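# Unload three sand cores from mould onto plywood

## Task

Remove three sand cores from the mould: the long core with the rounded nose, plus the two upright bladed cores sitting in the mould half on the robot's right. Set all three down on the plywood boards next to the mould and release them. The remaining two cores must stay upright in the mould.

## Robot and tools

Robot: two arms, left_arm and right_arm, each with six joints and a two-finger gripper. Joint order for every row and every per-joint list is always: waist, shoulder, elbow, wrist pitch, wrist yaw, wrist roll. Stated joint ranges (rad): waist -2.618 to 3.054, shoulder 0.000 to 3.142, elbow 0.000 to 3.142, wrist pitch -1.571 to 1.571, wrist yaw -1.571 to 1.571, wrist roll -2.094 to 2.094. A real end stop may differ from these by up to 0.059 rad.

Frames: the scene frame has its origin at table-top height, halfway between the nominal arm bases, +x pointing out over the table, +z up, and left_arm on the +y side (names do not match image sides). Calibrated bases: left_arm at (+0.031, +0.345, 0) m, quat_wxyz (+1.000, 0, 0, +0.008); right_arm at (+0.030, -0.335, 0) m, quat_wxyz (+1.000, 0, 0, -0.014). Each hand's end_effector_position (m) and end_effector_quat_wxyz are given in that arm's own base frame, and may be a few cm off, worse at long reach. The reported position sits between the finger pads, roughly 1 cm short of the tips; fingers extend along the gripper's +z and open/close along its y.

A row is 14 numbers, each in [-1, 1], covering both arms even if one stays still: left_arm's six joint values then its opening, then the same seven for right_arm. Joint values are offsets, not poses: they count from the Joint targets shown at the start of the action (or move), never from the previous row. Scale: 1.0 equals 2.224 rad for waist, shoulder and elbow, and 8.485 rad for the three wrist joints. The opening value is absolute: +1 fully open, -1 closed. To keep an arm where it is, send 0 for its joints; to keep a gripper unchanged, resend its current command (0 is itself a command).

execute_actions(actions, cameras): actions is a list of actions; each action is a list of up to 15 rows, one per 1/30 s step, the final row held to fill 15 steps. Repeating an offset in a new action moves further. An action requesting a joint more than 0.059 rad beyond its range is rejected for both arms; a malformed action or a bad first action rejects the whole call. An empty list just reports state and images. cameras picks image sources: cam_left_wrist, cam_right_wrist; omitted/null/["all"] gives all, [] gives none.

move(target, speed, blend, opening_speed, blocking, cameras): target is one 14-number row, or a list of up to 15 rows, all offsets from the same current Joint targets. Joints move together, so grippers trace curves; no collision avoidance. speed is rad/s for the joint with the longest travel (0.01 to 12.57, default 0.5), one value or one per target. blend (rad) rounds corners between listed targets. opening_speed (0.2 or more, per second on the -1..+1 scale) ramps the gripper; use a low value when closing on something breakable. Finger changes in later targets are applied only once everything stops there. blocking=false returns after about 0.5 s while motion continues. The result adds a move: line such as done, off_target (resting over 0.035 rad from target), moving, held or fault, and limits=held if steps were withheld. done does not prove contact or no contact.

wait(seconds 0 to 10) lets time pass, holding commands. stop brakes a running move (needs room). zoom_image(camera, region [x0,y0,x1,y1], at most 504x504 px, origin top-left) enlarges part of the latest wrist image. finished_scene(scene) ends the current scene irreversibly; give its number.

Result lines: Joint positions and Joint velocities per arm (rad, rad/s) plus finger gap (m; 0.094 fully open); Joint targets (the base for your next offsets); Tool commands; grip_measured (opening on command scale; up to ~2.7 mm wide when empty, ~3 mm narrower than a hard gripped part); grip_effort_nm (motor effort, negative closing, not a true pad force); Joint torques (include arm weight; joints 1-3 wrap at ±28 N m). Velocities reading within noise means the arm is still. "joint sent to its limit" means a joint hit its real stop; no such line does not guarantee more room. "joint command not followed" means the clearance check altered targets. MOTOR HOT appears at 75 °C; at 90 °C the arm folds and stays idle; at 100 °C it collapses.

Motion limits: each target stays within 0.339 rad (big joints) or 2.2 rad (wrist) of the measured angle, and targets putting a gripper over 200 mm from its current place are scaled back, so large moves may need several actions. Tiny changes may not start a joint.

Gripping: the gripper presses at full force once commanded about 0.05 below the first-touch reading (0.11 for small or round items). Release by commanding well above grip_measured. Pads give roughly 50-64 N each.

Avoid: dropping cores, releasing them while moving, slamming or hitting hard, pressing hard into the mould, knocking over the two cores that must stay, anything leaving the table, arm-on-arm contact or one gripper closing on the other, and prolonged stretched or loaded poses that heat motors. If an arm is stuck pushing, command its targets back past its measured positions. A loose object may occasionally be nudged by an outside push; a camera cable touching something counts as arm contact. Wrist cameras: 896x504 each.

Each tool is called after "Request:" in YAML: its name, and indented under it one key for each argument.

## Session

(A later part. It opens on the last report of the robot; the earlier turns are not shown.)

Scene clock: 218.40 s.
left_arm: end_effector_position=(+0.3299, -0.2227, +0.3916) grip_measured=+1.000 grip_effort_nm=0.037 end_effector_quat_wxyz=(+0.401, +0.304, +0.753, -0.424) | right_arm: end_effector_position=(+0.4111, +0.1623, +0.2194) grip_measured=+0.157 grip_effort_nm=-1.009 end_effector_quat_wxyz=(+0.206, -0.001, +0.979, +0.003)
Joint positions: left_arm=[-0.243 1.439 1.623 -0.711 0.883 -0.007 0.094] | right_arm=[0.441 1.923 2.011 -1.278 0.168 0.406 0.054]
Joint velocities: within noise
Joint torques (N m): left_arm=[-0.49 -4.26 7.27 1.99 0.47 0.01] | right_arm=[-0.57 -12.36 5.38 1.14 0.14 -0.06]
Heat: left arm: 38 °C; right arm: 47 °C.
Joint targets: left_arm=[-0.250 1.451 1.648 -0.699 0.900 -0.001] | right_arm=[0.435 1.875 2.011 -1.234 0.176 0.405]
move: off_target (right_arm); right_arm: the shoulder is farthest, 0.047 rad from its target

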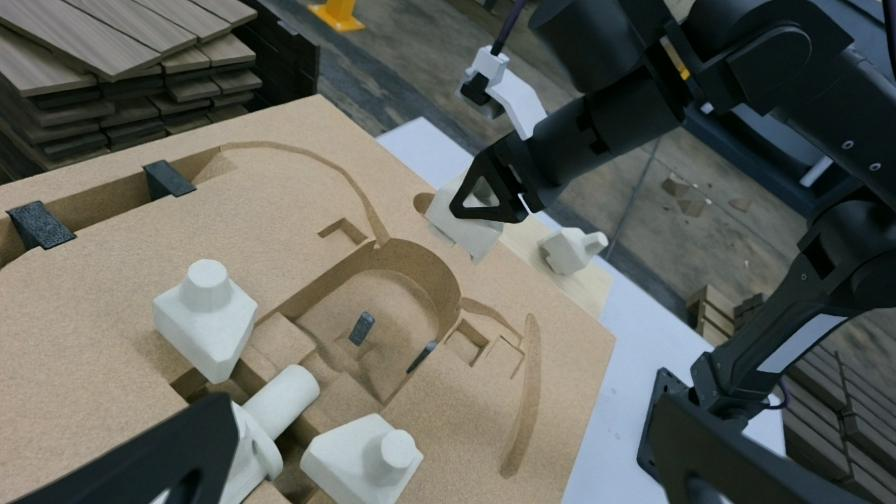

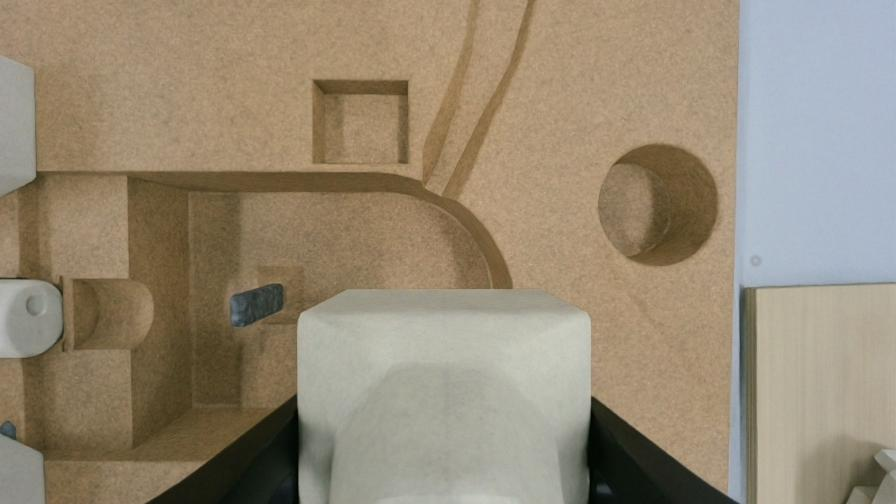

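Request:
move:
  target:
    - [0,0,0,0,0,0,1,-0.3559,0,0,0,-0.0277,-0.0892,-0.15]
    - [0,0,0,0,0,0,1,-0.3559,0.0763,0.0247,-0.0233,-0.0277,-0.0892,-0.15]
    - [0,0,0,0,0,0,1,-0.3559,0.0605,-0.0879,0.0021,-0.0277,-0.0892,-0.15]
  speed: [0.6,0.35,0.15]

Scene clock: 242.40 s.
left_arm: end_effector_position=(+0.3299, -0.2227, +0.3916) grip_measured=+1.000 grip_effort_nm=0.032 end_effector_quat_wxyz=(+0.401, +0.304, +0.753, -0.424) | right_arm: end_effector_position=(+0.3947, -0.1392, +0.1051) grip_measured=+0.157 grip_effort_nm=-1.004 end_effector_quat_wxyz=(+0.053, +0.007, +0.999, +0.007)
Joint positions: left_arm=[-0.243 1.439 1.623 -0.711 0.883 -0.007 0.094] | right_arm=[-0.362 2.055 1.816 -1.237 -0.049 -0.345 0.054]
Joint velocities: within noise
Joint torques (N m): left_arm=[-0.51 -4.15 7.31 1.96 0.5 0] | right_arm=[0.47 -13.08 5.24 0.47 -0.13 -0.12]
Heat: left arm: 38 °C; right arm: 48 °C.
Joint targets: left_arm=[-0.250 1.451 1.648 -0.699 0.900 -0.001] | right_arm=[-0.357 2.010 1.816 -1.216 -0.059 -0.352]
move: off_target (right_arm); right_arm: the shoulder is farthest, 0.046 rad from its target

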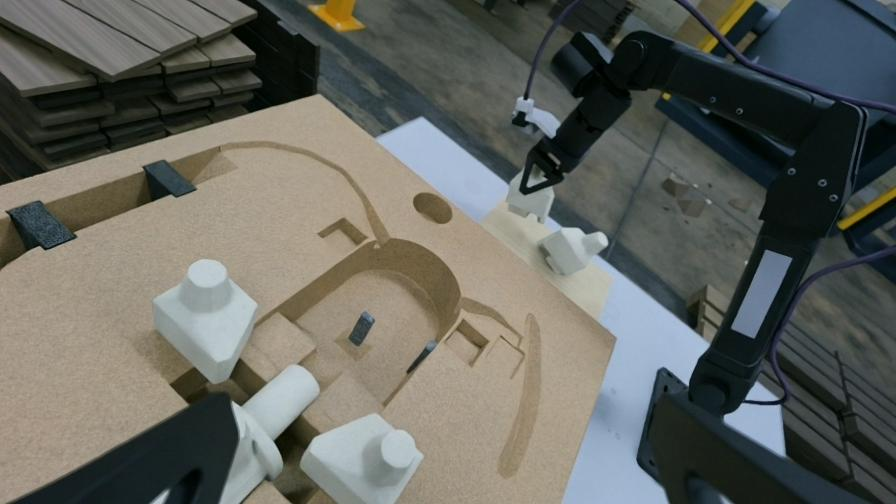

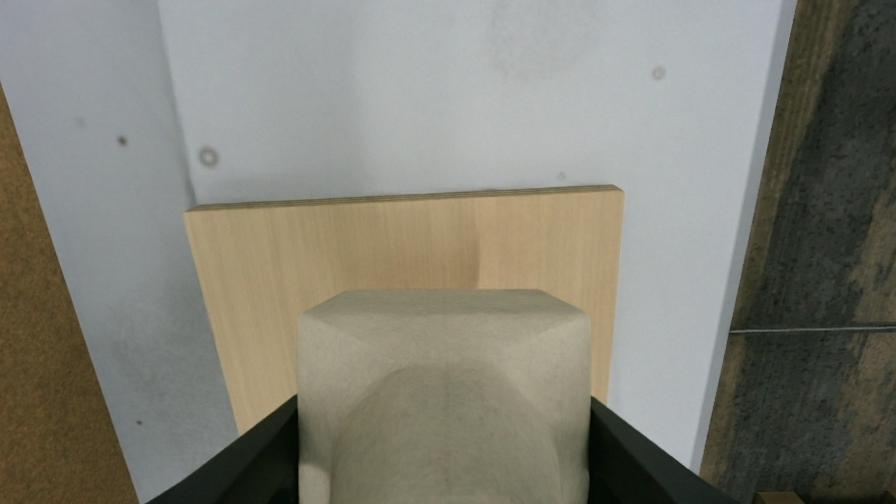

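Request:
move:
  target: [0,0,0,0,0,0,1,0,0,-0.0317,0.0084,0,0,-0.15]
  speed: 0.06
  cameras: ["cam_left_wrist"]

Request:
zoom_image:
  camera: "cam_left_wrist"
  region: [440, 120, 640, 290]

Scene clock: 247.30 s.
left_arm: end_effector_position=(+0.3299, -0.2227, +0.3916) grip_measured=+1.000 grip_effort_nm=0.032 end_effector_quat_wxyz=(+0.401, +0.304, +0.753, -0.424) | right_arm: end_effector_position=(+0.3945, -0.1391, +0.0877) grip_measured=+0.157 grip_effort_nm=-1.004 end_effector_quat_wxyz=(+0.053, +0.007, +0.999, +0.006)
Joint positions: left_arm=[-0.243 1.439 1.623 -0.711 0.883 -0.007 0.094] | right_arm=[-0.362 2.055 1.746 -1.166 -0.049 -0.345 0.054]
Joint velocities: within noise
Joint torques (N m): left_arm=[-0.44 -4.18 7.27 1.96 0.48 0.02] | right_arm=[0.44 -13.08 5.16 0.44 -0.13 -0.12]
Heat: left arm: 39 °C; right arm: 51 °C.
Joint targets: left_arm=[-0.250 1.451 1.648 -0.699 0.899 -0.001] | right_arm=[-0.357 2.010 1.745 -1.145 -0.059 -0.352]
move: off_target (right_arm); right_arm: the shoulder is farthest, 0.045 rad from its target
Images, in order (width x height): cam_left_wrist 896x504.

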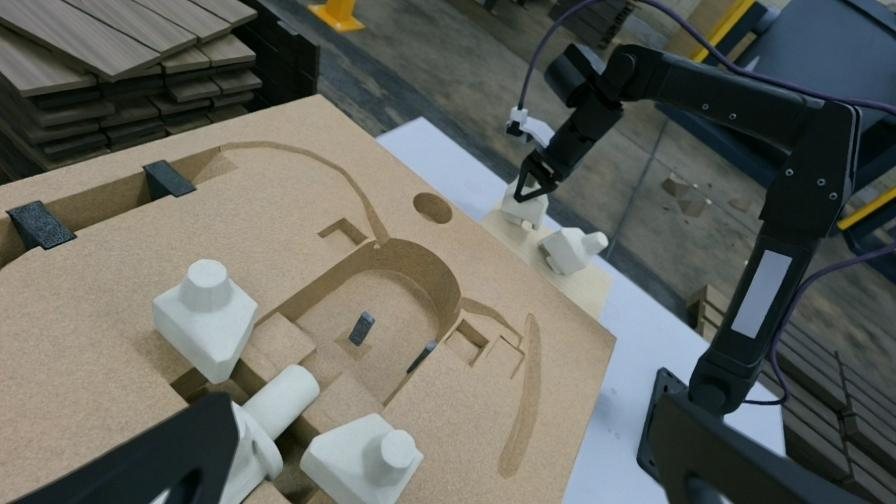

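Scaled by 2.520.

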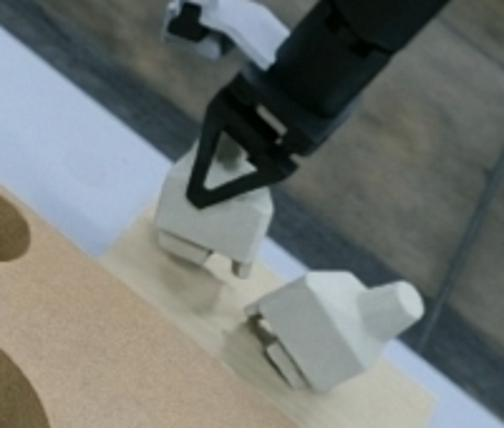

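Request:
move:
  target: [0,0,0,0,0,0,1,0,0,-0.0212,0.0056,0,0,-0.15]
  speed: 0.05
  cameras: ["cam_left_wrist"]

Request:
zoom_image:
  camera: "cam_left_wrist"
  region: [440, 120, 640, 290]

Scene clock: 251.80 s.
left_arm: end_effector_position=(+0.3299, -0.2227, +0.3916) grip_measured=+1.000 grip_effort_nm=0.027 end_effector_quat_wxyz=(+0.401, +0.304, +0.753, -0.424) | right_arm: end_effector_position=(+0.3930, -0.1386, +0.0771) grip_measured=+0.157 grip_effort_nm=-1.004 end_effector_quat_wxyz=(+0.052, +0.007, +0.999, +0.007)
Joint positions: left_arm=[-0.243 1.439 1.623 -0.711 0.883 -0.007 0.094] | right_arm=[-0.362 2.055 1.704 -1.126 -0.049 -0.345 0.054]
Joint velocities: within noise
Joint torques (N m): left_arm=[-0.43 -4.12 7.35 1.96 0.49 0.01] | right_arm=[0.47 -13.07 4.75 0.53 -0.13 -0.11]
Heat: left arm: 39 °C; right arm: 53 °C.
Joint targets: left_arm=[-0.250 1.451 1.648 -0.699 0.899 -0.001] | right_arm=[-0.357 2.010 1.698 -1.097 -0.059 -0.352]
move: off_target (right_arm); right_arm: the shoulder is farthest, 0.045 rad from its target
Images, in order (width x height): cam_left_wrist 896x504.

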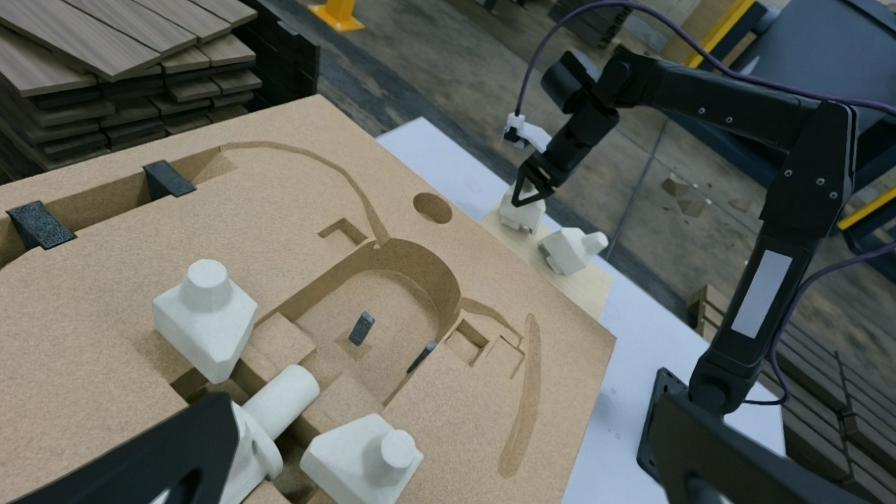

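Scaled by 2.520.

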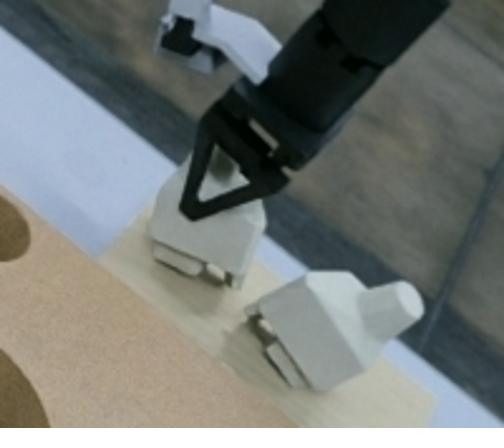

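Request:
move:
  target: [0,0,0,0,0,0,1,0,0,-0.004,0.001,0,0,-0.15]
  speed: 0.05
  cameras: []

Request:
move:
  target: [0,0,0,0,0,0,1,0,0,0,0,0,0,0.45]
  opening_speed: 0.25
  cameras: ["cam_left_wrist","cam_right_wrist"]

Request:
zoom_image:
  camera: "cam_left_wrist"
  region: [440, 120, 640, 290]

Scene clock: 256.03 s.
left_arm: end_effector_position=(+0.3299, -0.2227, +0.3916) grip_measured=+1.000 grip_effort_nm=0.027 end_effector_quat_wxyz=(+0.401, +0.304, +0.753, -0.424) | right_arm: end_effector_position=(+0.3929, -0.1385, +0.0770) grip_measured=+0.157 grip_effort_nm=-1.004 end_effector_quat_wxyz=(+0.054, +0.007, +0.999, +0.006)
Joint positions: left_arm=[-0.243 1.439 1.623 -0.711 0.883 -0.007 0.094] | right_arm=[-0.362 2.052 1.698 -1.12 -0.049 -0.345 0.054]
Joint velocities: within noise
Joint torques (N m): left_arm=[-0.5 -4.12 7.38 1.96 0.48 0.01] | right_arm=[0.46 -12.67 4.62 0.56 -0.13 -0.12]
Heat: left arm: 39 °C; right arm: 54 °C.
Joint targets: left_arm=[-0.250 1.451 1.648 -0.699 0.899 -0.001] | right_arm=[-0.357 2.010 1.689 -1.089 -0.059 -0.352]
move: off_target (right_arm); right_arm: the shoulder is farthest, 0.042 rad from its target
No camera images: "cameras" was empty.

Scene clock: 258.63 s.
left_arm: end_effector_position=(+0.3299, -0.2227, +0.3916) grip_measured=+1.000 grip_effort_nm=0.027 end_effector_quat_wxyz=(+0.401, +0.304, +0.753, -0.424) | right_arm: end_effector_position=(+0.3960, -0.1392, +0.0773) grip_measured=+0.447 grip_effort_nm=0.183 end_effector_quat_wxyz=(+0.060, +0.007, +0.998, +0.005)
Joint positions: left_arm=[-0.243 1.439 1.623 -0.711 0.883 -0.007 0.094] | right_arm=[-0.362 2.051 1.697 -1.107 -0.051 -0.345 0.068]
Joint velocities: within noise
Joint torques (N m): left_arm=[-0.42 -4.15 7.35 1.98 0.48 -0.01] | right_arm=[0.46 -12.71 4.67 0.47 -0.11 -0.11]
Heat: left arm: 39 °C; right arm: 54 °C.
Joint targets: left_arm=[-0.250 1.451 1.648 -0.699 0.899 -0.001] | right_arm=[-0.357 2.010 1.689 -1.089 -0.060 -0.352]
move: off_target (right_arm); right_arm: the shoulder is farthest, 0.041 rad from its target

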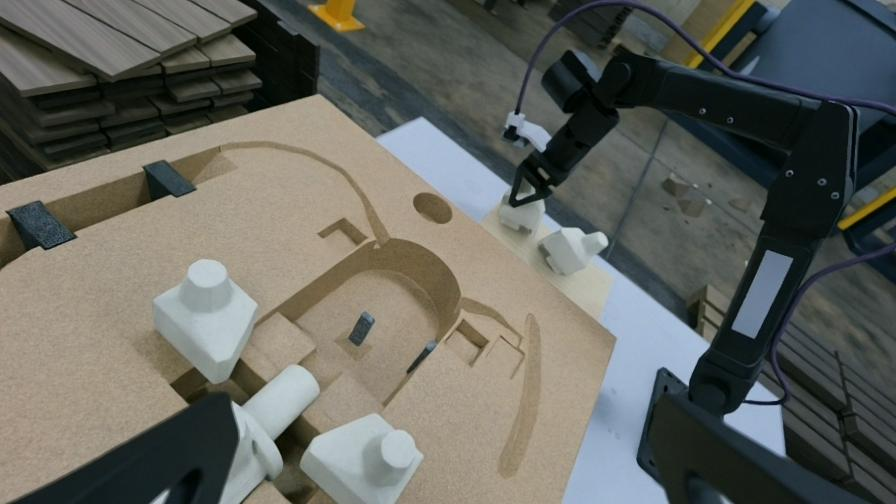

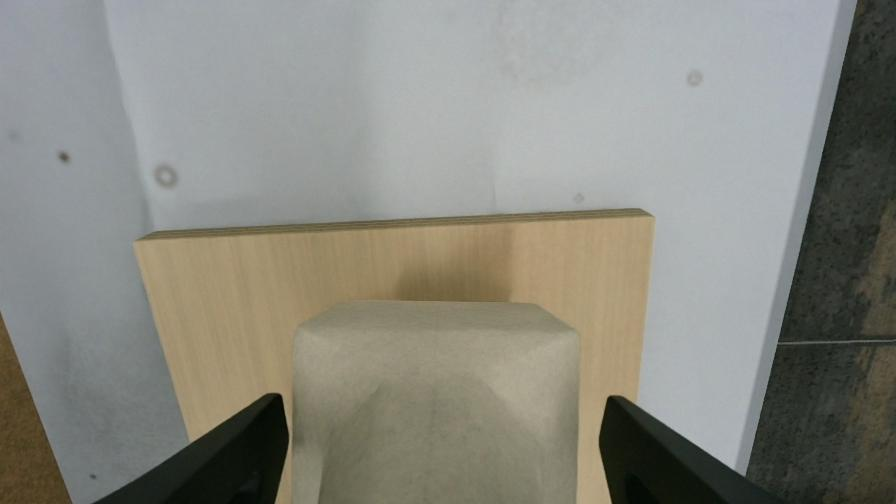

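Scaled by 2.520.

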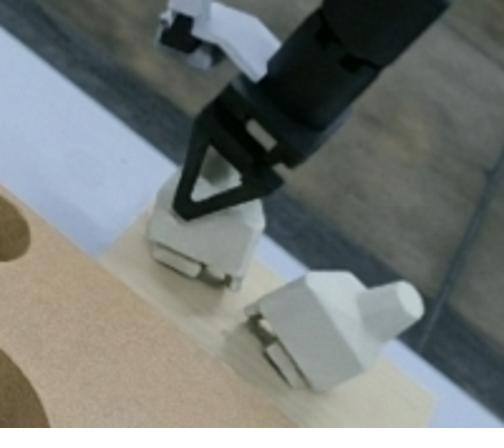

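Request:
move:
  target:
    - [0,0,0,0,0,0,1,0,0,0,0,0,0,0.45]
    - [0,0,0,0,0,0,1,0,0,0,0,0,0,1]
    - [0,0,0,0,0,0,1,0,0,0.0569,-0.015,0,0,1]
    - [0,0,0,0,0,0,1,0,0.0157,0.1695,-0.0404,0,0,1]
    - [-0.112,0.1704,0.1641,-0.0866,-0.106,0,1,0,-0.0603,0.1448,-0.0171,0,0,1]
  speed: [0.3,0.3,0.2,0.3,0.8]
  opening_speed: 0.6

Scene clock: 268.73 s.
left_arm: end_effector_position=(+0.3450, -0.1867, +0.2392) grip_measured=+1.000 grip_effort_nm=0.027 end_effector_quat_wxyz=(+0.151, +0.239, +0.958, -0.043) | right_arm: end_effector_position=(+0.4225, -0.1493, +0.2299) grip_measured=+0.997 grip_effort_nm=0.178 end_effector_quat_wxyz=(+0.210, +0.003, +0.976, -0.051)
Joint positions: left_arm=[-0.494 1.817 1.988 -1.427 0.009 -0.007 0.094] | right_arm=[-0.362 1.909 2.023 -1.253 -0.051 -0.346 0.094]
Joint velocities: within noise
Joint torques (N m): left_arm=[-0.49 -6.63 6.82 0.98 -0.08 0.01] | right_arm=[0.46 -11.06 4.48 0.95 -0.11 -0.11]
Heat: left arm: 39 °C; right arm: 52 °C.
Joint targets: left_arm=[-0.499 1.830 2.013 -1.434 0.000 -0.001] | right_arm=[-0.357 1.876 2.011 -1.234 -0.060 -0.352]
move: done; target 2's new numbers were sent with right_arm's shoulder 0.041 rad from that target

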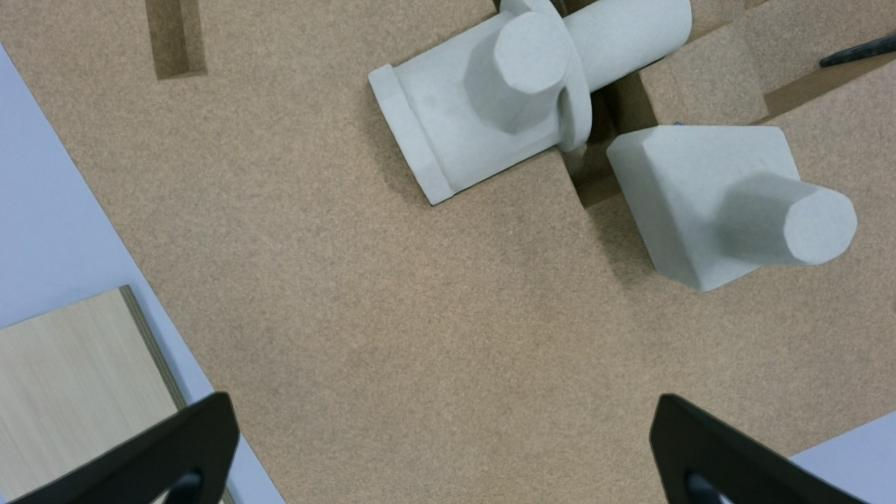

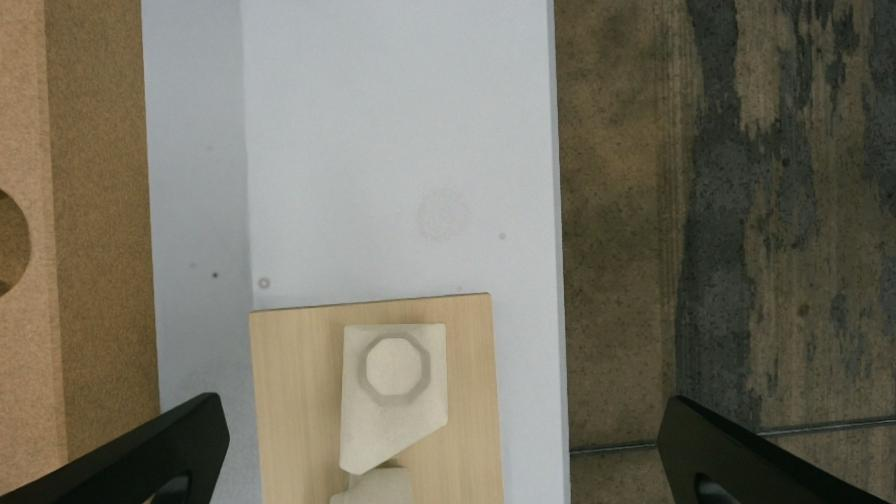

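Request:
move:
  target: [0.1095,0.1808,0.1003,0.0045,0.0705,0.1486,1,0,-0.1915,-0.163,0,0,0,1]
  speed: 0.6
  cameras: ["cam_left_wrist"]

Scene clock: 293.37 s.
left_arm: end_effector_position=(+0.4195, -0.2094, +0.1731) grip_measured=+1.000 grip_effort_nm=0.022 end_effector_quat_wxyz=(+0.203, +0.672, +0.682, -0.208) | right_arm: end_effector_position=(+0.3259, -0.1127, +0.2697) grip_measured=+0.997 grip_effort_nm=0.178 end_effector_quat_wxyz=(+0.246, +0.002, +0.967, -0.064)
Joint positions: left_arm=[-0.259 2.211 2.211 -1.404 0.569 1.248 0.094] | right_arm=[-0.362 1.472 1.661 -1.248 -0.051 -0.346 0.094]
Joint velocities: within noise
Joint torques (N m): left_arm=[0.35 -9.1 6.78 0.83 0.73 0.09] | right_arm=[0.47 -6.54 4.4 1.02 -0.11 -0.11]
Heat: left arm: 38 °C; right arm: 50 °C.
Joint targets: left_arm=[-0.255 2.232 2.236 -1.396 0.598 1.260] | right_arm=[-0.357 1.450 1.649 -1.234 -0.060 -0.352]
move: done
Images, in order (width x height): cam_left_wrist 896x504.

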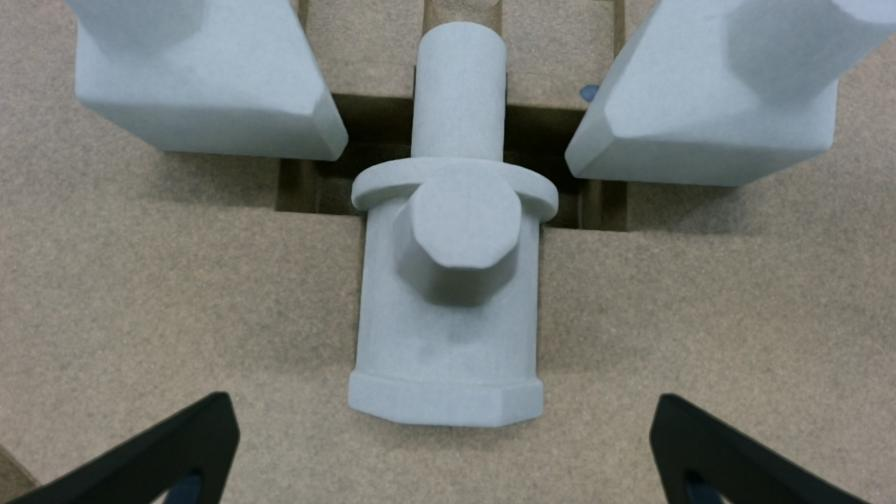

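Request:
move:
  target:
    - [-0.034,0,-0.1166,0.0362,-0.0018,-0.0105,1,0,0,0,0,0,0,1]
    - [-0.034,0,-0.1166,0.0362,-0.0018,-0.0105,-0.15,0,0,0,0,0,0,1]
  speed: 0.15
  opening_speed: 0.35

Scene clock: 308.73 s.
left_arm: end_effector_position=(+0.4207, -0.2416, +0.1185) grip_measured=+0.163 grip_effort_nm=-1.004 end_effector_quat_wxyz=(+0.207, +0.671, +0.680, -0.213) | right_arm: end_effector_position=(+0.3259, -0.1127, +0.2697) grip_measured=+0.997 grip_effort_nm=0.178 end_effector_quat_wxyz=(+0.246, +0.001, +0.967, -0.065)
Joint positions: left_arm=[-0.324 2.211 1.985 -1.135 0.57 1.172 0.055] | right_arm=[-0.362 1.472 1.661 -1.248 -0.051 -0.346 0.094]
Joint velocities: within noise
Joint torques (N m): left_arm=[-0.54 -9.32 4.21 1.32 0.51 -0.06] | right_arm=[0.5 -6.56 4.45 1.02 -0.11 -0.11]
Heat: left arm: 37 °C; right arm: 45 °C.
Joint targets: left_arm=[-0.331 2.232 1.976 -1.089 0.583 1.171] | right_arm=[-0.357 1.450 1.649 -1.234 -0.060 -0.352]
move: off_target (left_arm); left_arm: the wrist pitch is farthest, 0.046 rad from its target

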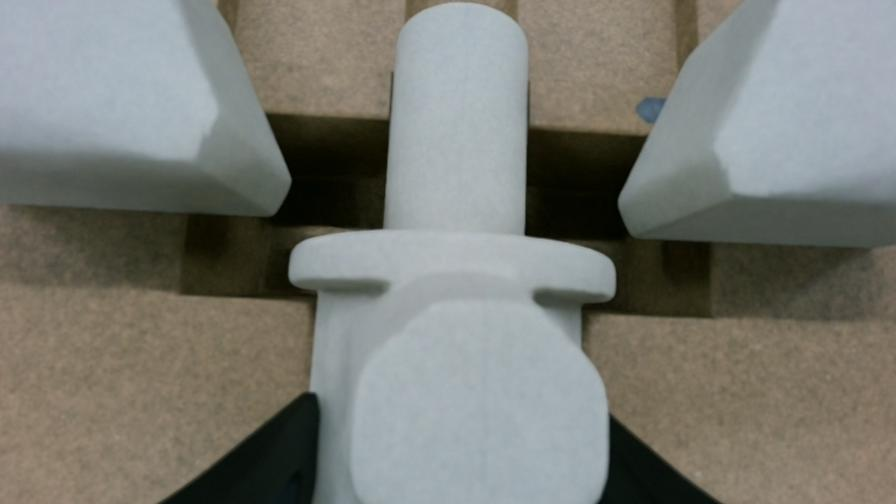

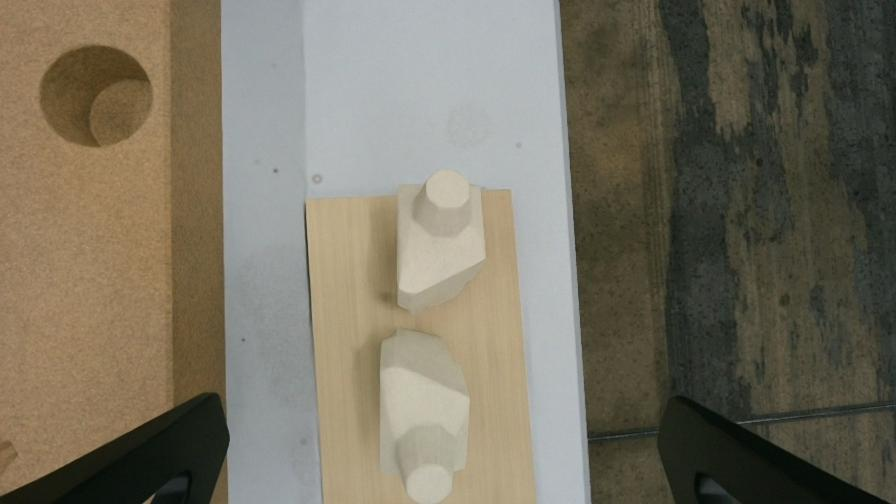

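Request:
move:
  target:
    - [0,-0.0072,0.0773,-0.0193,0,0,-0.15,0,0,0,0,0,0,1]
    - [0,0.018,0.1841,-0.0408,0,0,-0.15,0,0,0,0,0,0,1]
    - [0,-0.0364,0.1497,-0.0461,0,0,-0.15,0,0,0,0,0,0,1]
  speed: [0.1,0.15,0.2]
  cameras: ["cam_left_wrist"]

Scene clock: 320.13 s.
left_arm: end_effector_position=(+0.4043, -0.2298, +0.1797) grip_measured=+0.155 grip_effort_nm=-0.989 end_effector_quat_wxyz=(+0.170, +0.672, +0.693, -0.200) | right_arm: end_effector_position=(+0.3259, -0.1127, +0.2697) grip_measured=+0.997 grip_effort_nm=0.188 end_effector_quat_wxyz=(+0.246, +0.001, +0.967, -0.065)
Joint positions: left_arm=[-0.331 2.234 2.301 -1.485 0.51 1.17 0.054] | right_arm=[-0.362 1.472 1.661 -1.248 -0.051 -0.346 0.094]
Joint velocities: within noise
Joint torques (N m): left_arm=[0.03 -17.03 5.3 0.77 1.15 -0.04] | right_arm=[0.49 -6.53 4.42 1.02 -0.11 -0.1]
Heat: left arm: 38 °C; right arm: 44 °C.
Joint targets: left_arm=[-0.331 2.151 2.309 -1.480 0.583 1.171] | right_arm=[-0.357 1.450 1.649 -1.234 -0.060 -0.352]
move: off_target (left_arm); left_arm: the shoulder is farthest, 0.083 rad from its target
Images, in order (width x height): cam_left_wrist 896x504.

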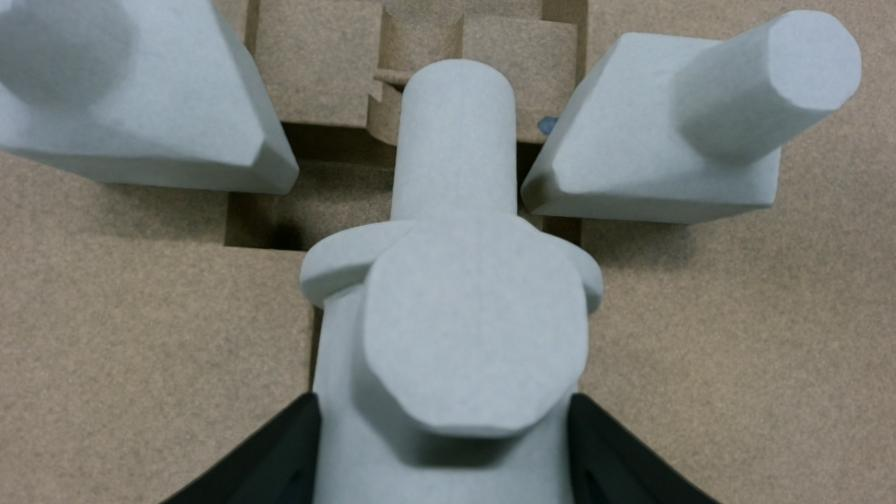

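Request:
move:
  target:
    - [0.0364,-0.0544,-0.0229,-0.0047,0,0,-0.15,0,0,0,0,0,0,1]
    - [0.0949,-0.0724,-0.0085,-0.0053,0,0,-0.15,0,0,0,0,0,0,1]
  speed: 0.15
  cameras: ["cam_left_wrist"]

Scene clock: 328.20 s.
left_arm: end_effector_position=(+0.4106, -0.1377, +0.2334) grip_measured=+0.155 grip_effort_nm=-1.004 end_effector_quat_wxyz=(+0.215, +0.601, +0.752, -0.165) | right_arm: end_effector_position=(+0.3259, -0.1127, +0.2697) grip_measured=+0.997 grip_effort_nm=0.183 end_effector_quat_wxyz=(+0.246, +0.001, +0.967, -0.065)
Joint positions: left_arm=[-0.124 2.07 2.253 -1.539 0.51 1.17 0.054] | right_arm=[-0.362 1.472 1.661 -1.248 -0.051 -0.346 0.094]
Joint velocities: within noise
Joint torques (N m): left_arm=[0.24 -15.5 7.53 1.01 1.17 -0.03] | right_arm=[0.49 -6.52 4.44 1.03 -0.11 -0.11]
Heat: left arm: 47 °C; right arm: 44 °C.
Joint targets: left_arm=[-0.120 1.990 2.290 -1.525 0.583 1.171] | right_arm=[-0.357 1.450 1.649 -1.234 -0.060 -0.352]
move: off_target (left_arm); left_arm: the shoulder is farthest, 0.080 rad from its target
Images, in order (width x height): cam_left_wrist 896x504.

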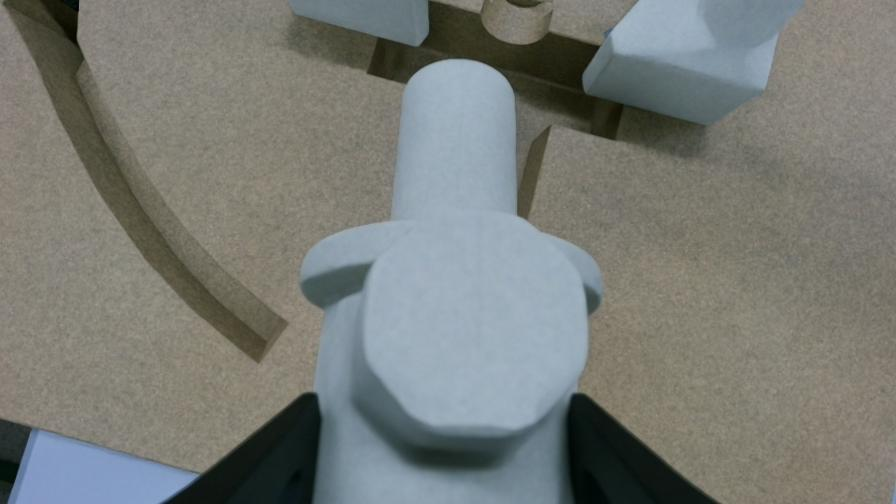

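Request:
move:
  target:
    - [0.1978,-0.4002,-0.578,0.1203,-0.0687,-0.138,-0.15,0,0,0,0,0,0,1]
    - [0.1978,-0.3813,-0.7478,0.1697,-0.0687,-0.138,-0.15,0,0,0,0,0,0,1]
  speed: [0.5,0.2]
  cameras: ["cam_left_wrist"]

Scene clock: 347.73 s.
left_arm: end_effector_position=(+0.3169, +0.1025, +0.1132) grip_measured=+0.155 grip_effort_nm=-1.004 end_effector_quat_wxyz=(+0.389, -0.140, +0.909, +0.059) | right_arm: end_effector_position=(+0.3259, -0.1127, +0.2697) grip_measured=+0.997 grip_effort_nm=0.178 end_effector_quat_wxyz=(+0.246, +0.001, +0.967, -0.065)
Joint positions: left_arm=[0.314 1.151 0.61 -0.22 0.008 0.006 0.054] | right_arm=[-0.362 1.472 1.661 -1.248 -0.051 -0.346 0.094]
Joint velocities: within noise
Joint torques (N m): left_arm=[0.47 -3.59 6.95 3.3 -0.06 -0.12] | right_arm=[0.46 -6.53 4.41 1.03 -0.11 -0.1]
Heat: left arm: 47 °C; right arm: 43 °C.
Joint targets: left_arm=[0.320 1.142 0.627 -0.085 0.000 0.000] | right_arm=[-0.357 1.450 1.649 -1.234 -0.060 -0.352]
move: off_target (left_arm); left_arm: the wrist pitch is farthest, 0.135 rad from its target
Images, in order (width x height): cam_left_wrist 896x504.

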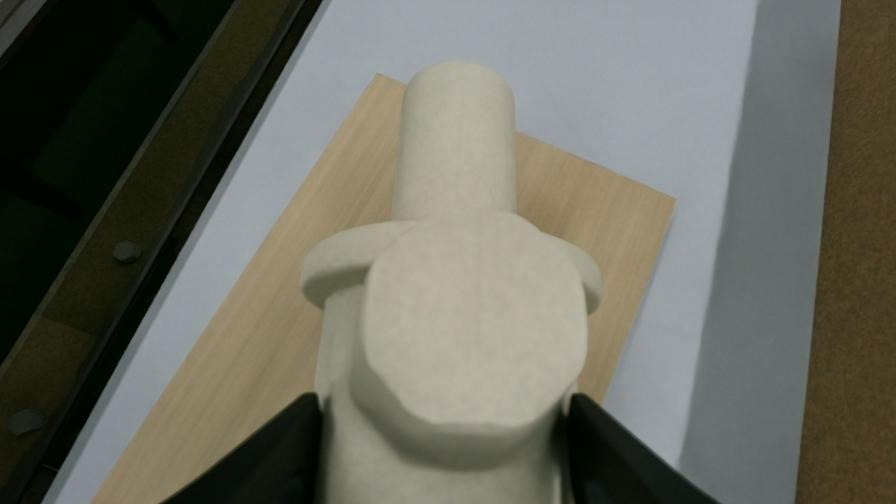

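Request:
move:
  target: [0.0944,0,0.0225,0.0094,0.0442,0.0451,-0.15,0.297,0,0,0.0707,-0.1343,0.04,1]
  speed: 0.6

Scene clock: 357.27 s.
left_arm: end_effector_position=(+0.3225, +0.1198, +0.1357) grip_measured=+0.155 grip_effort_nm=-0.999 end_effector_quat_wxyz=(+0.447, +0.005, +0.893, +0.050) | right_arm: end_effector_position=(+0.2820, +0.2609, +0.4241) grip_measured=+0.997 grip_effort_nm=0.173 end_effector_quat_wxyz=(+0.363, -0.398, +0.653, +0.532)
Joint positions: left_arm=[0.523 1.151 0.614 -0.143 0.332 0.374 0.054] | right_arm=[0.3 1.472 1.661 -0.656 -1.181 -0.011 0.094]
Joint velocities: within noise
Joint torques (N m): left_arm=[0.64 -3.54 10.85 3.38 0.63 0.05] | right_arm=[0.32 -6.8 4.64 1.33 -0.39 -0.05]
Heat: left arm: 41 °C; right arm: 43 °C.
Joint targets: left_arm=[0.530 1.142 0.677 -0.005 0.375 0.383] | right_arm=[0.304 1.450 1.649 -0.634 -1.199 -0.012]
move: off_target (left_arm); left_arm: the wrist pitch is farthest, 0.138 rad from its target

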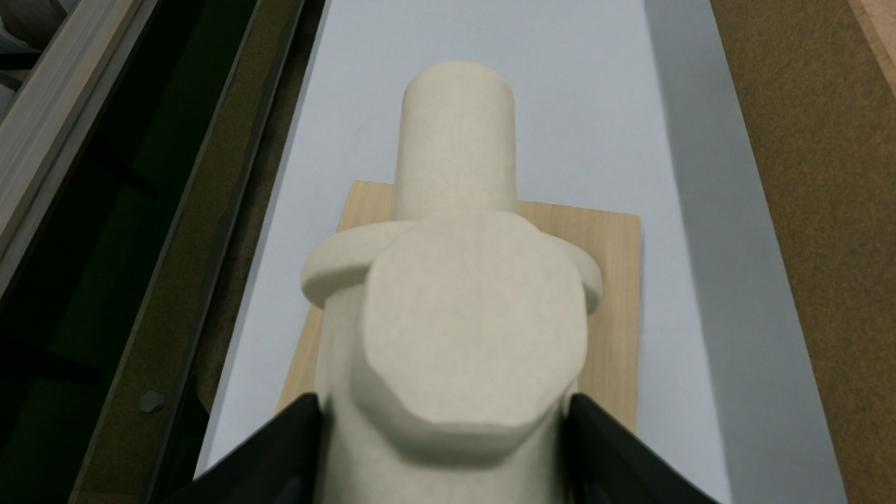

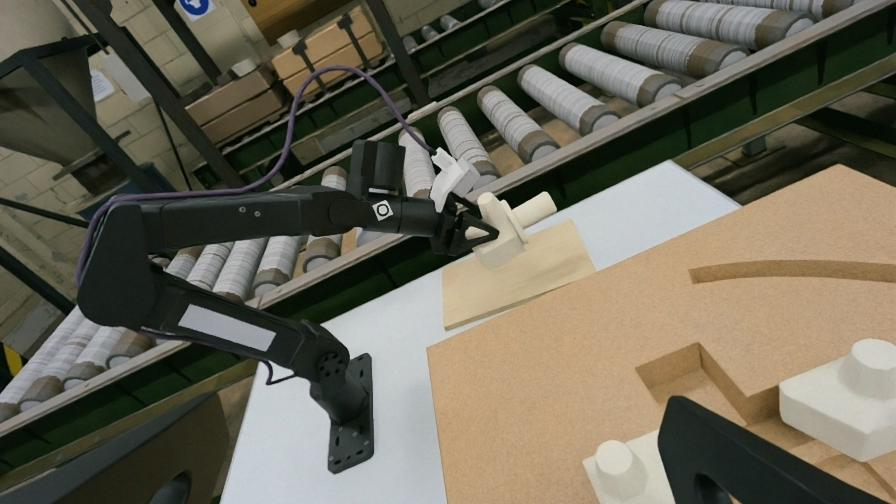

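Request:
zoom_image:
  camera: "cam_right_wrist"
  region: [400, 140, 640, 340]

Scaled by 2.100.

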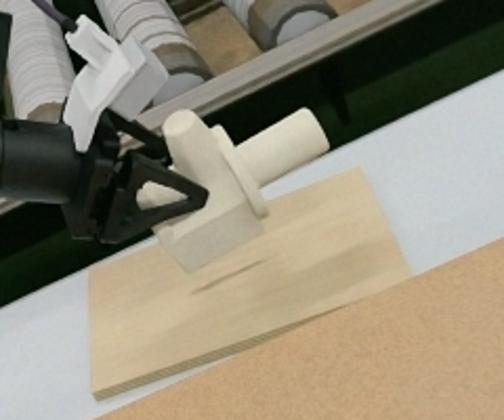

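Request:
move:
  target: [0,0.0504,0.0621,-0.0197,0,0,-0.15,0,0,0,0,0,0,1]
  speed: 0.1
  cameras: ["cam_right_wrist"]

Request:
zoom_image:
  camera: "cam_right_wrist"
  region: [400, 140, 640, 340]

Scene clock: 366.20 s.
left_arm: end_effector_position=(+0.3330, +0.1257, +0.1328) grip_measured=+0.155 grip_effort_nm=-0.999 end_effector_quat_wxyz=(+0.404, -0.005, +0.914, +0.024) | right_arm: end_effector_position=(+0.2819, +0.2609, +0.4244) grip_measured=+0.997 grip_effort_nm=0.178 end_effector_quat_wxyz=(+0.363, -0.398, +0.653, +0.532)
Joint positions: left_arm=[0.523 1.265 0.754 -0.28 0.333 0.374 0.054] | right_arm=[0.3 1.472 1.661 -0.654 -1.182 -0.01 0.094]
Joint velocities: within noise
Joint torques (N m): left_arm=[0.65 -4.53 10.69 2.94 0.71 0.04] | right_arm=[0.34 -6.78 4.66 1.32 -0.38 -0.06]
Heat: left arm: 43 °C; right arm: 43 °C.
Joint targets: left_arm=[0.530 1.254 0.815 -0.172 0.375 0.383] | right_arm=[0.304 1.450 1.649 -0.634 -1.199 -0.012]
move: off_target (left_arm); left_arm: the wrist pitch is farthest, 0.108 rad from its target
Images, in order (width x height): cam_right_wrist 896x504.

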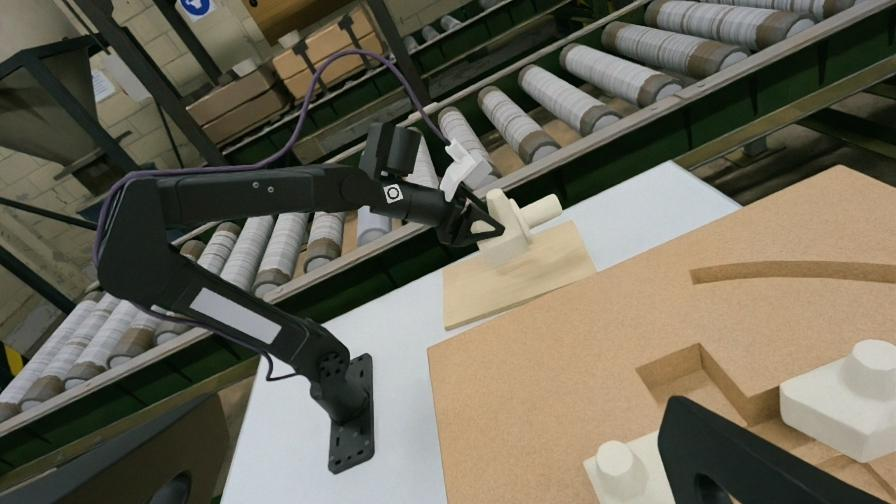

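Scaled by 2.100.

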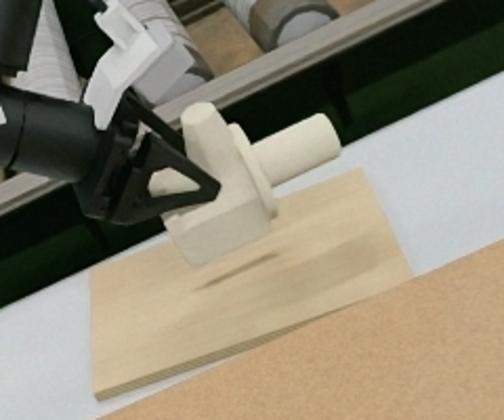

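Request:
move:
  target: [0,0.0223,-0.0027,-0.0006,0,0,-0.15,0,0,0,0,0,0,1]
  speed: 0.04
  cameras: ["cam_right_wrist"]

Request:
zoom_image:
  camera: "cam_right_wrist"
  region: [430, 160, 610, 310]

Scene clock: 373.60 s.
left_arm: end_effector_position=(+0.3330, +0.1258, +0.1163) grip_measured=+0.155 grip_effort_nm=-0.999 end_effector_quat_wxyz=(+0.384, -0.010, +0.923, +0.013) | right_arm: end_effector_position=(+0.2819, +0.2609, +0.4244) grip_measured=+0.997 grip_effort_nm=0.173 end_effector_quat_wxyz=(+0.363, -0.398, +0.653, +0.532)
Joint positions: left_arm=[0.523 1.315 0.754 -0.281 0.333 0.374 0.054] | right_arm=[0.3 1.472 1.661 -0.654 -1.182 -0.01 0.094]
Joint velocities: within noise
Joint torques (N m): left_arm=[0.54 -4.81 10.04 2.8 0.65 0.06] | right_arm=[0.32 -6.78 4.66 1.33 -0.39 -0.06]
Heat: left arm: 43 °C; right arm: 43 °C.
Joint targets: left_arm=[0.530 1.304 0.809 -0.177 0.375 0.383] | right_arm=[0.304 1.450 1.649 -0.634 -1.199 -0.012]
move: off_target (left_arm); left_arm: the wrist pitch is farthest, 0.104 rad from its target
Images, in order (width x height): cam_right_wrist 896x504.

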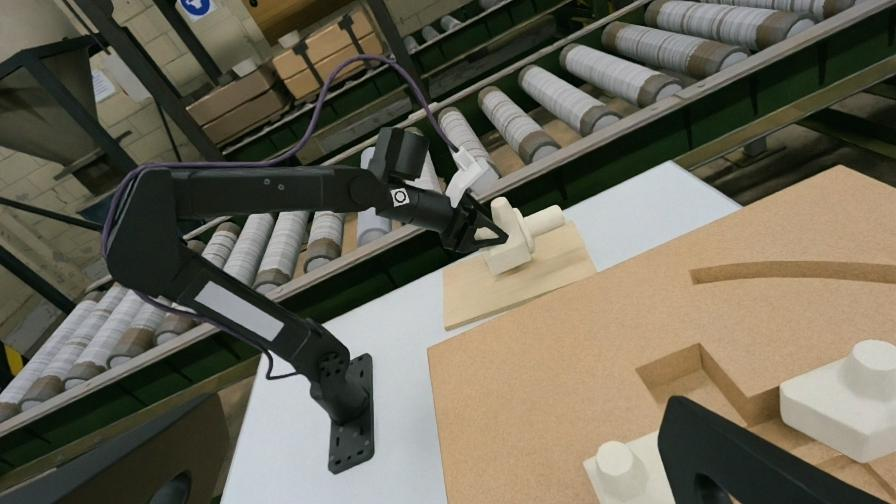

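Scaled by 2.800.

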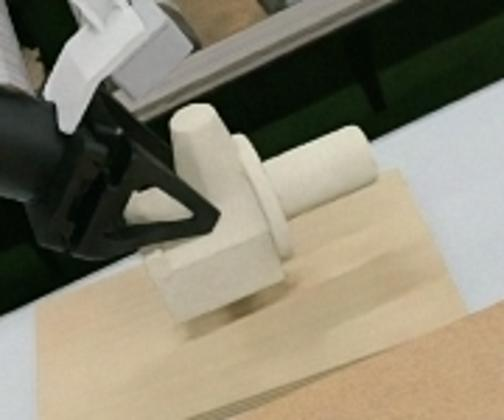

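Request:
move:
  target: [0,0.0085,-0.0162,0.0065,0,0,-0.15,0,0,0,0,0,0,1]
  speed: 0.04
  cameras: ["cam_right_wrist"]

Request:
zoom_image:
  camera: "cam_right_wrist"
  region: [430, 160, 610, 310]

Scene clock: 379.43 s.
left_arm: end_effector_position=(+0.3385, +0.1290, +0.1160) grip_measured=+0.155 grip_effort_nm=-1.004 end_effector_quat_wxyz=(+0.391, -0.008, +0.920, +0.017) | right_arm: end_effector_position=(+0.2819, +0.2610, +0.4245) grip_measured=+0.997 grip_effort_nm=0.173 end_effector_quat_wxyz=(+0.363, -0.399, +0.653, +0.532)
Joint positions: left_arm=[0.523 1.333 0.754 -0.245 0.333 0.374 0.054] | right_arm=[0.3 1.472 1.661 -0.654 -1.183 -0.01 0.094]
Joint velocities: left_arm=[-0.051 -0.022 0.012 -0.007 -0.051 -0.051 0.001] | right_arm=[within noise]
Joint torques (N m): left_arm=[0.62 -4.9 6.97 3.05 0.68 0.05] | right_arm=[0.32 -6.76 4.66 1.32 -0.38 -0.06]
Heat: left arm: 44 °C; right arm: 43 °C.
Joint targets: left_arm=[0.530 1.322 0.773 -0.122 0.375 0.383] | right_arm=[0.304 1.450 1.649 -0.634 -1.199 -0.013]
move: off_target (left_arm); left_arm: the wrist pitch is farthest, 0.123 rad from its target
Images, in order (width x height): cam_right_wrist 896x504.

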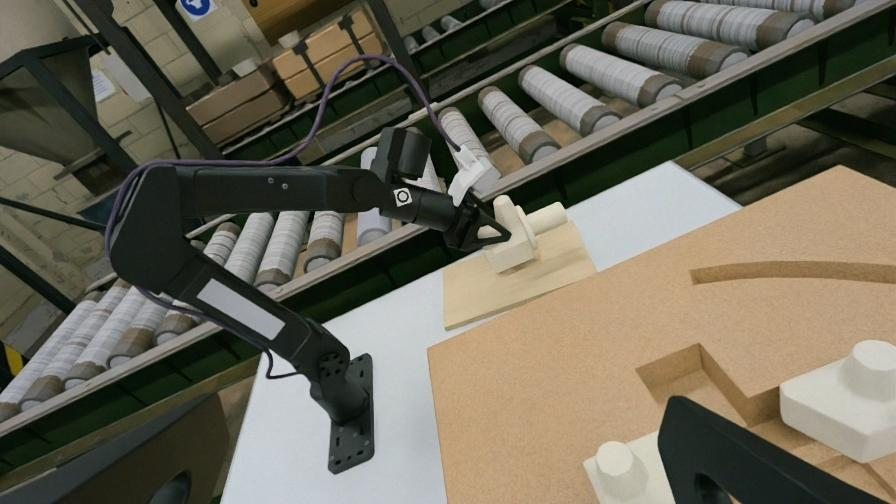

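Scaled by 2.800.

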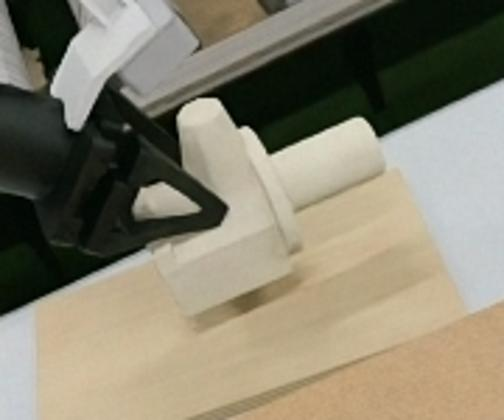

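Request:
move:
  target: [0,0,-0.018,0.001,0,0,-0.15,0,0,0,0,0,0,1]
  speed: 0.05
  cameras: ["cam_right_wrist"]

Request:
zoom_image:
  camera: "cam_right_wrist"
  region: [430, 160, 610, 310]

Scene clock: 383.67 s.
left_arm: end_effector_position=(+0.3323, +0.1254, +0.1040) grip_measured=+0.155 grip_effort_nm=-0.999 end_effector_quat_wxyz=(+0.382, -0.010, +0.924, +0.012) | right_arm: end_effector_position=(+0.2819, +0.2610, +0.4245) grip_measured=+0.997 grip_effort_nm=0.178 end_effector_quat_wxyz=(+0.363, -0.399, +0.653, +0.532)
Joint positions: left_arm=[0.523 1.333 0.719 -0.233 0.333 0.374 0.054] | right_arm=[0.3 1.472 1.661 -0.654 -1.183 -0.01 0.094]
Joint velocities: within noise
Joint torques (N m): left_arm=[0.59 -4.81 6.35 2.99 0.67 0.04] | right_arm=[0.35 -6.8 4.66 1.32 -0.38 -0.07]
Heat: left arm: 45 °C; right arm: 43 °C.
Joint targets: left_arm=[0.530 1.322 0.733 -0.114 0.375 0.383] | right_arm=[0.304 1.450 1.649 -0.634 -1.199 -0.013]
move: off_target (left_arm); left_arm: the wrist pitch is farthest, 0.120 rad from its target
Images, in order (width x height): cam_right_wrist 896x504.

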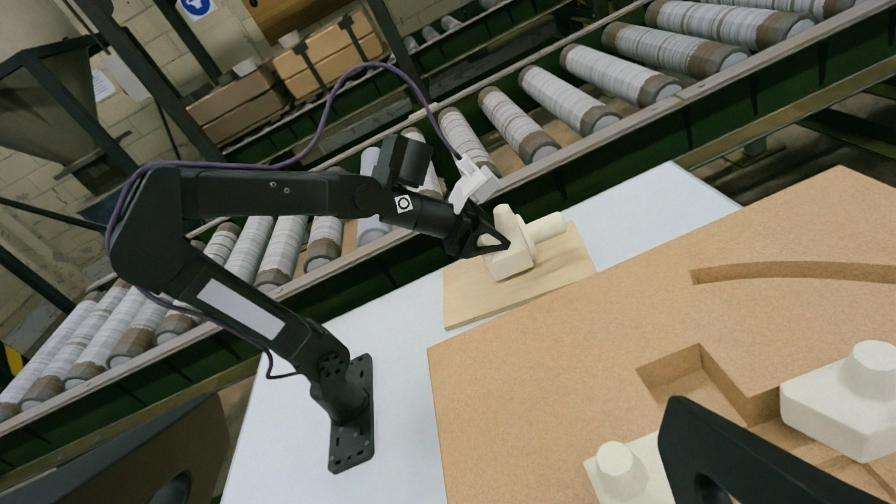

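Scaled by 2.800.

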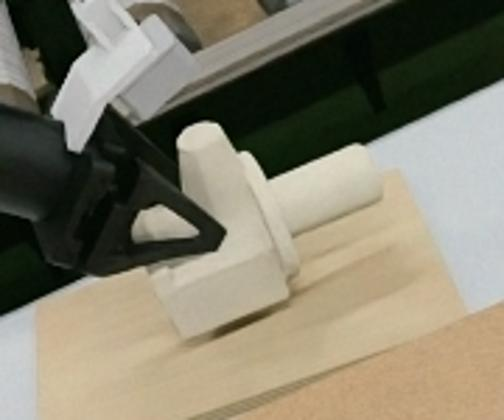

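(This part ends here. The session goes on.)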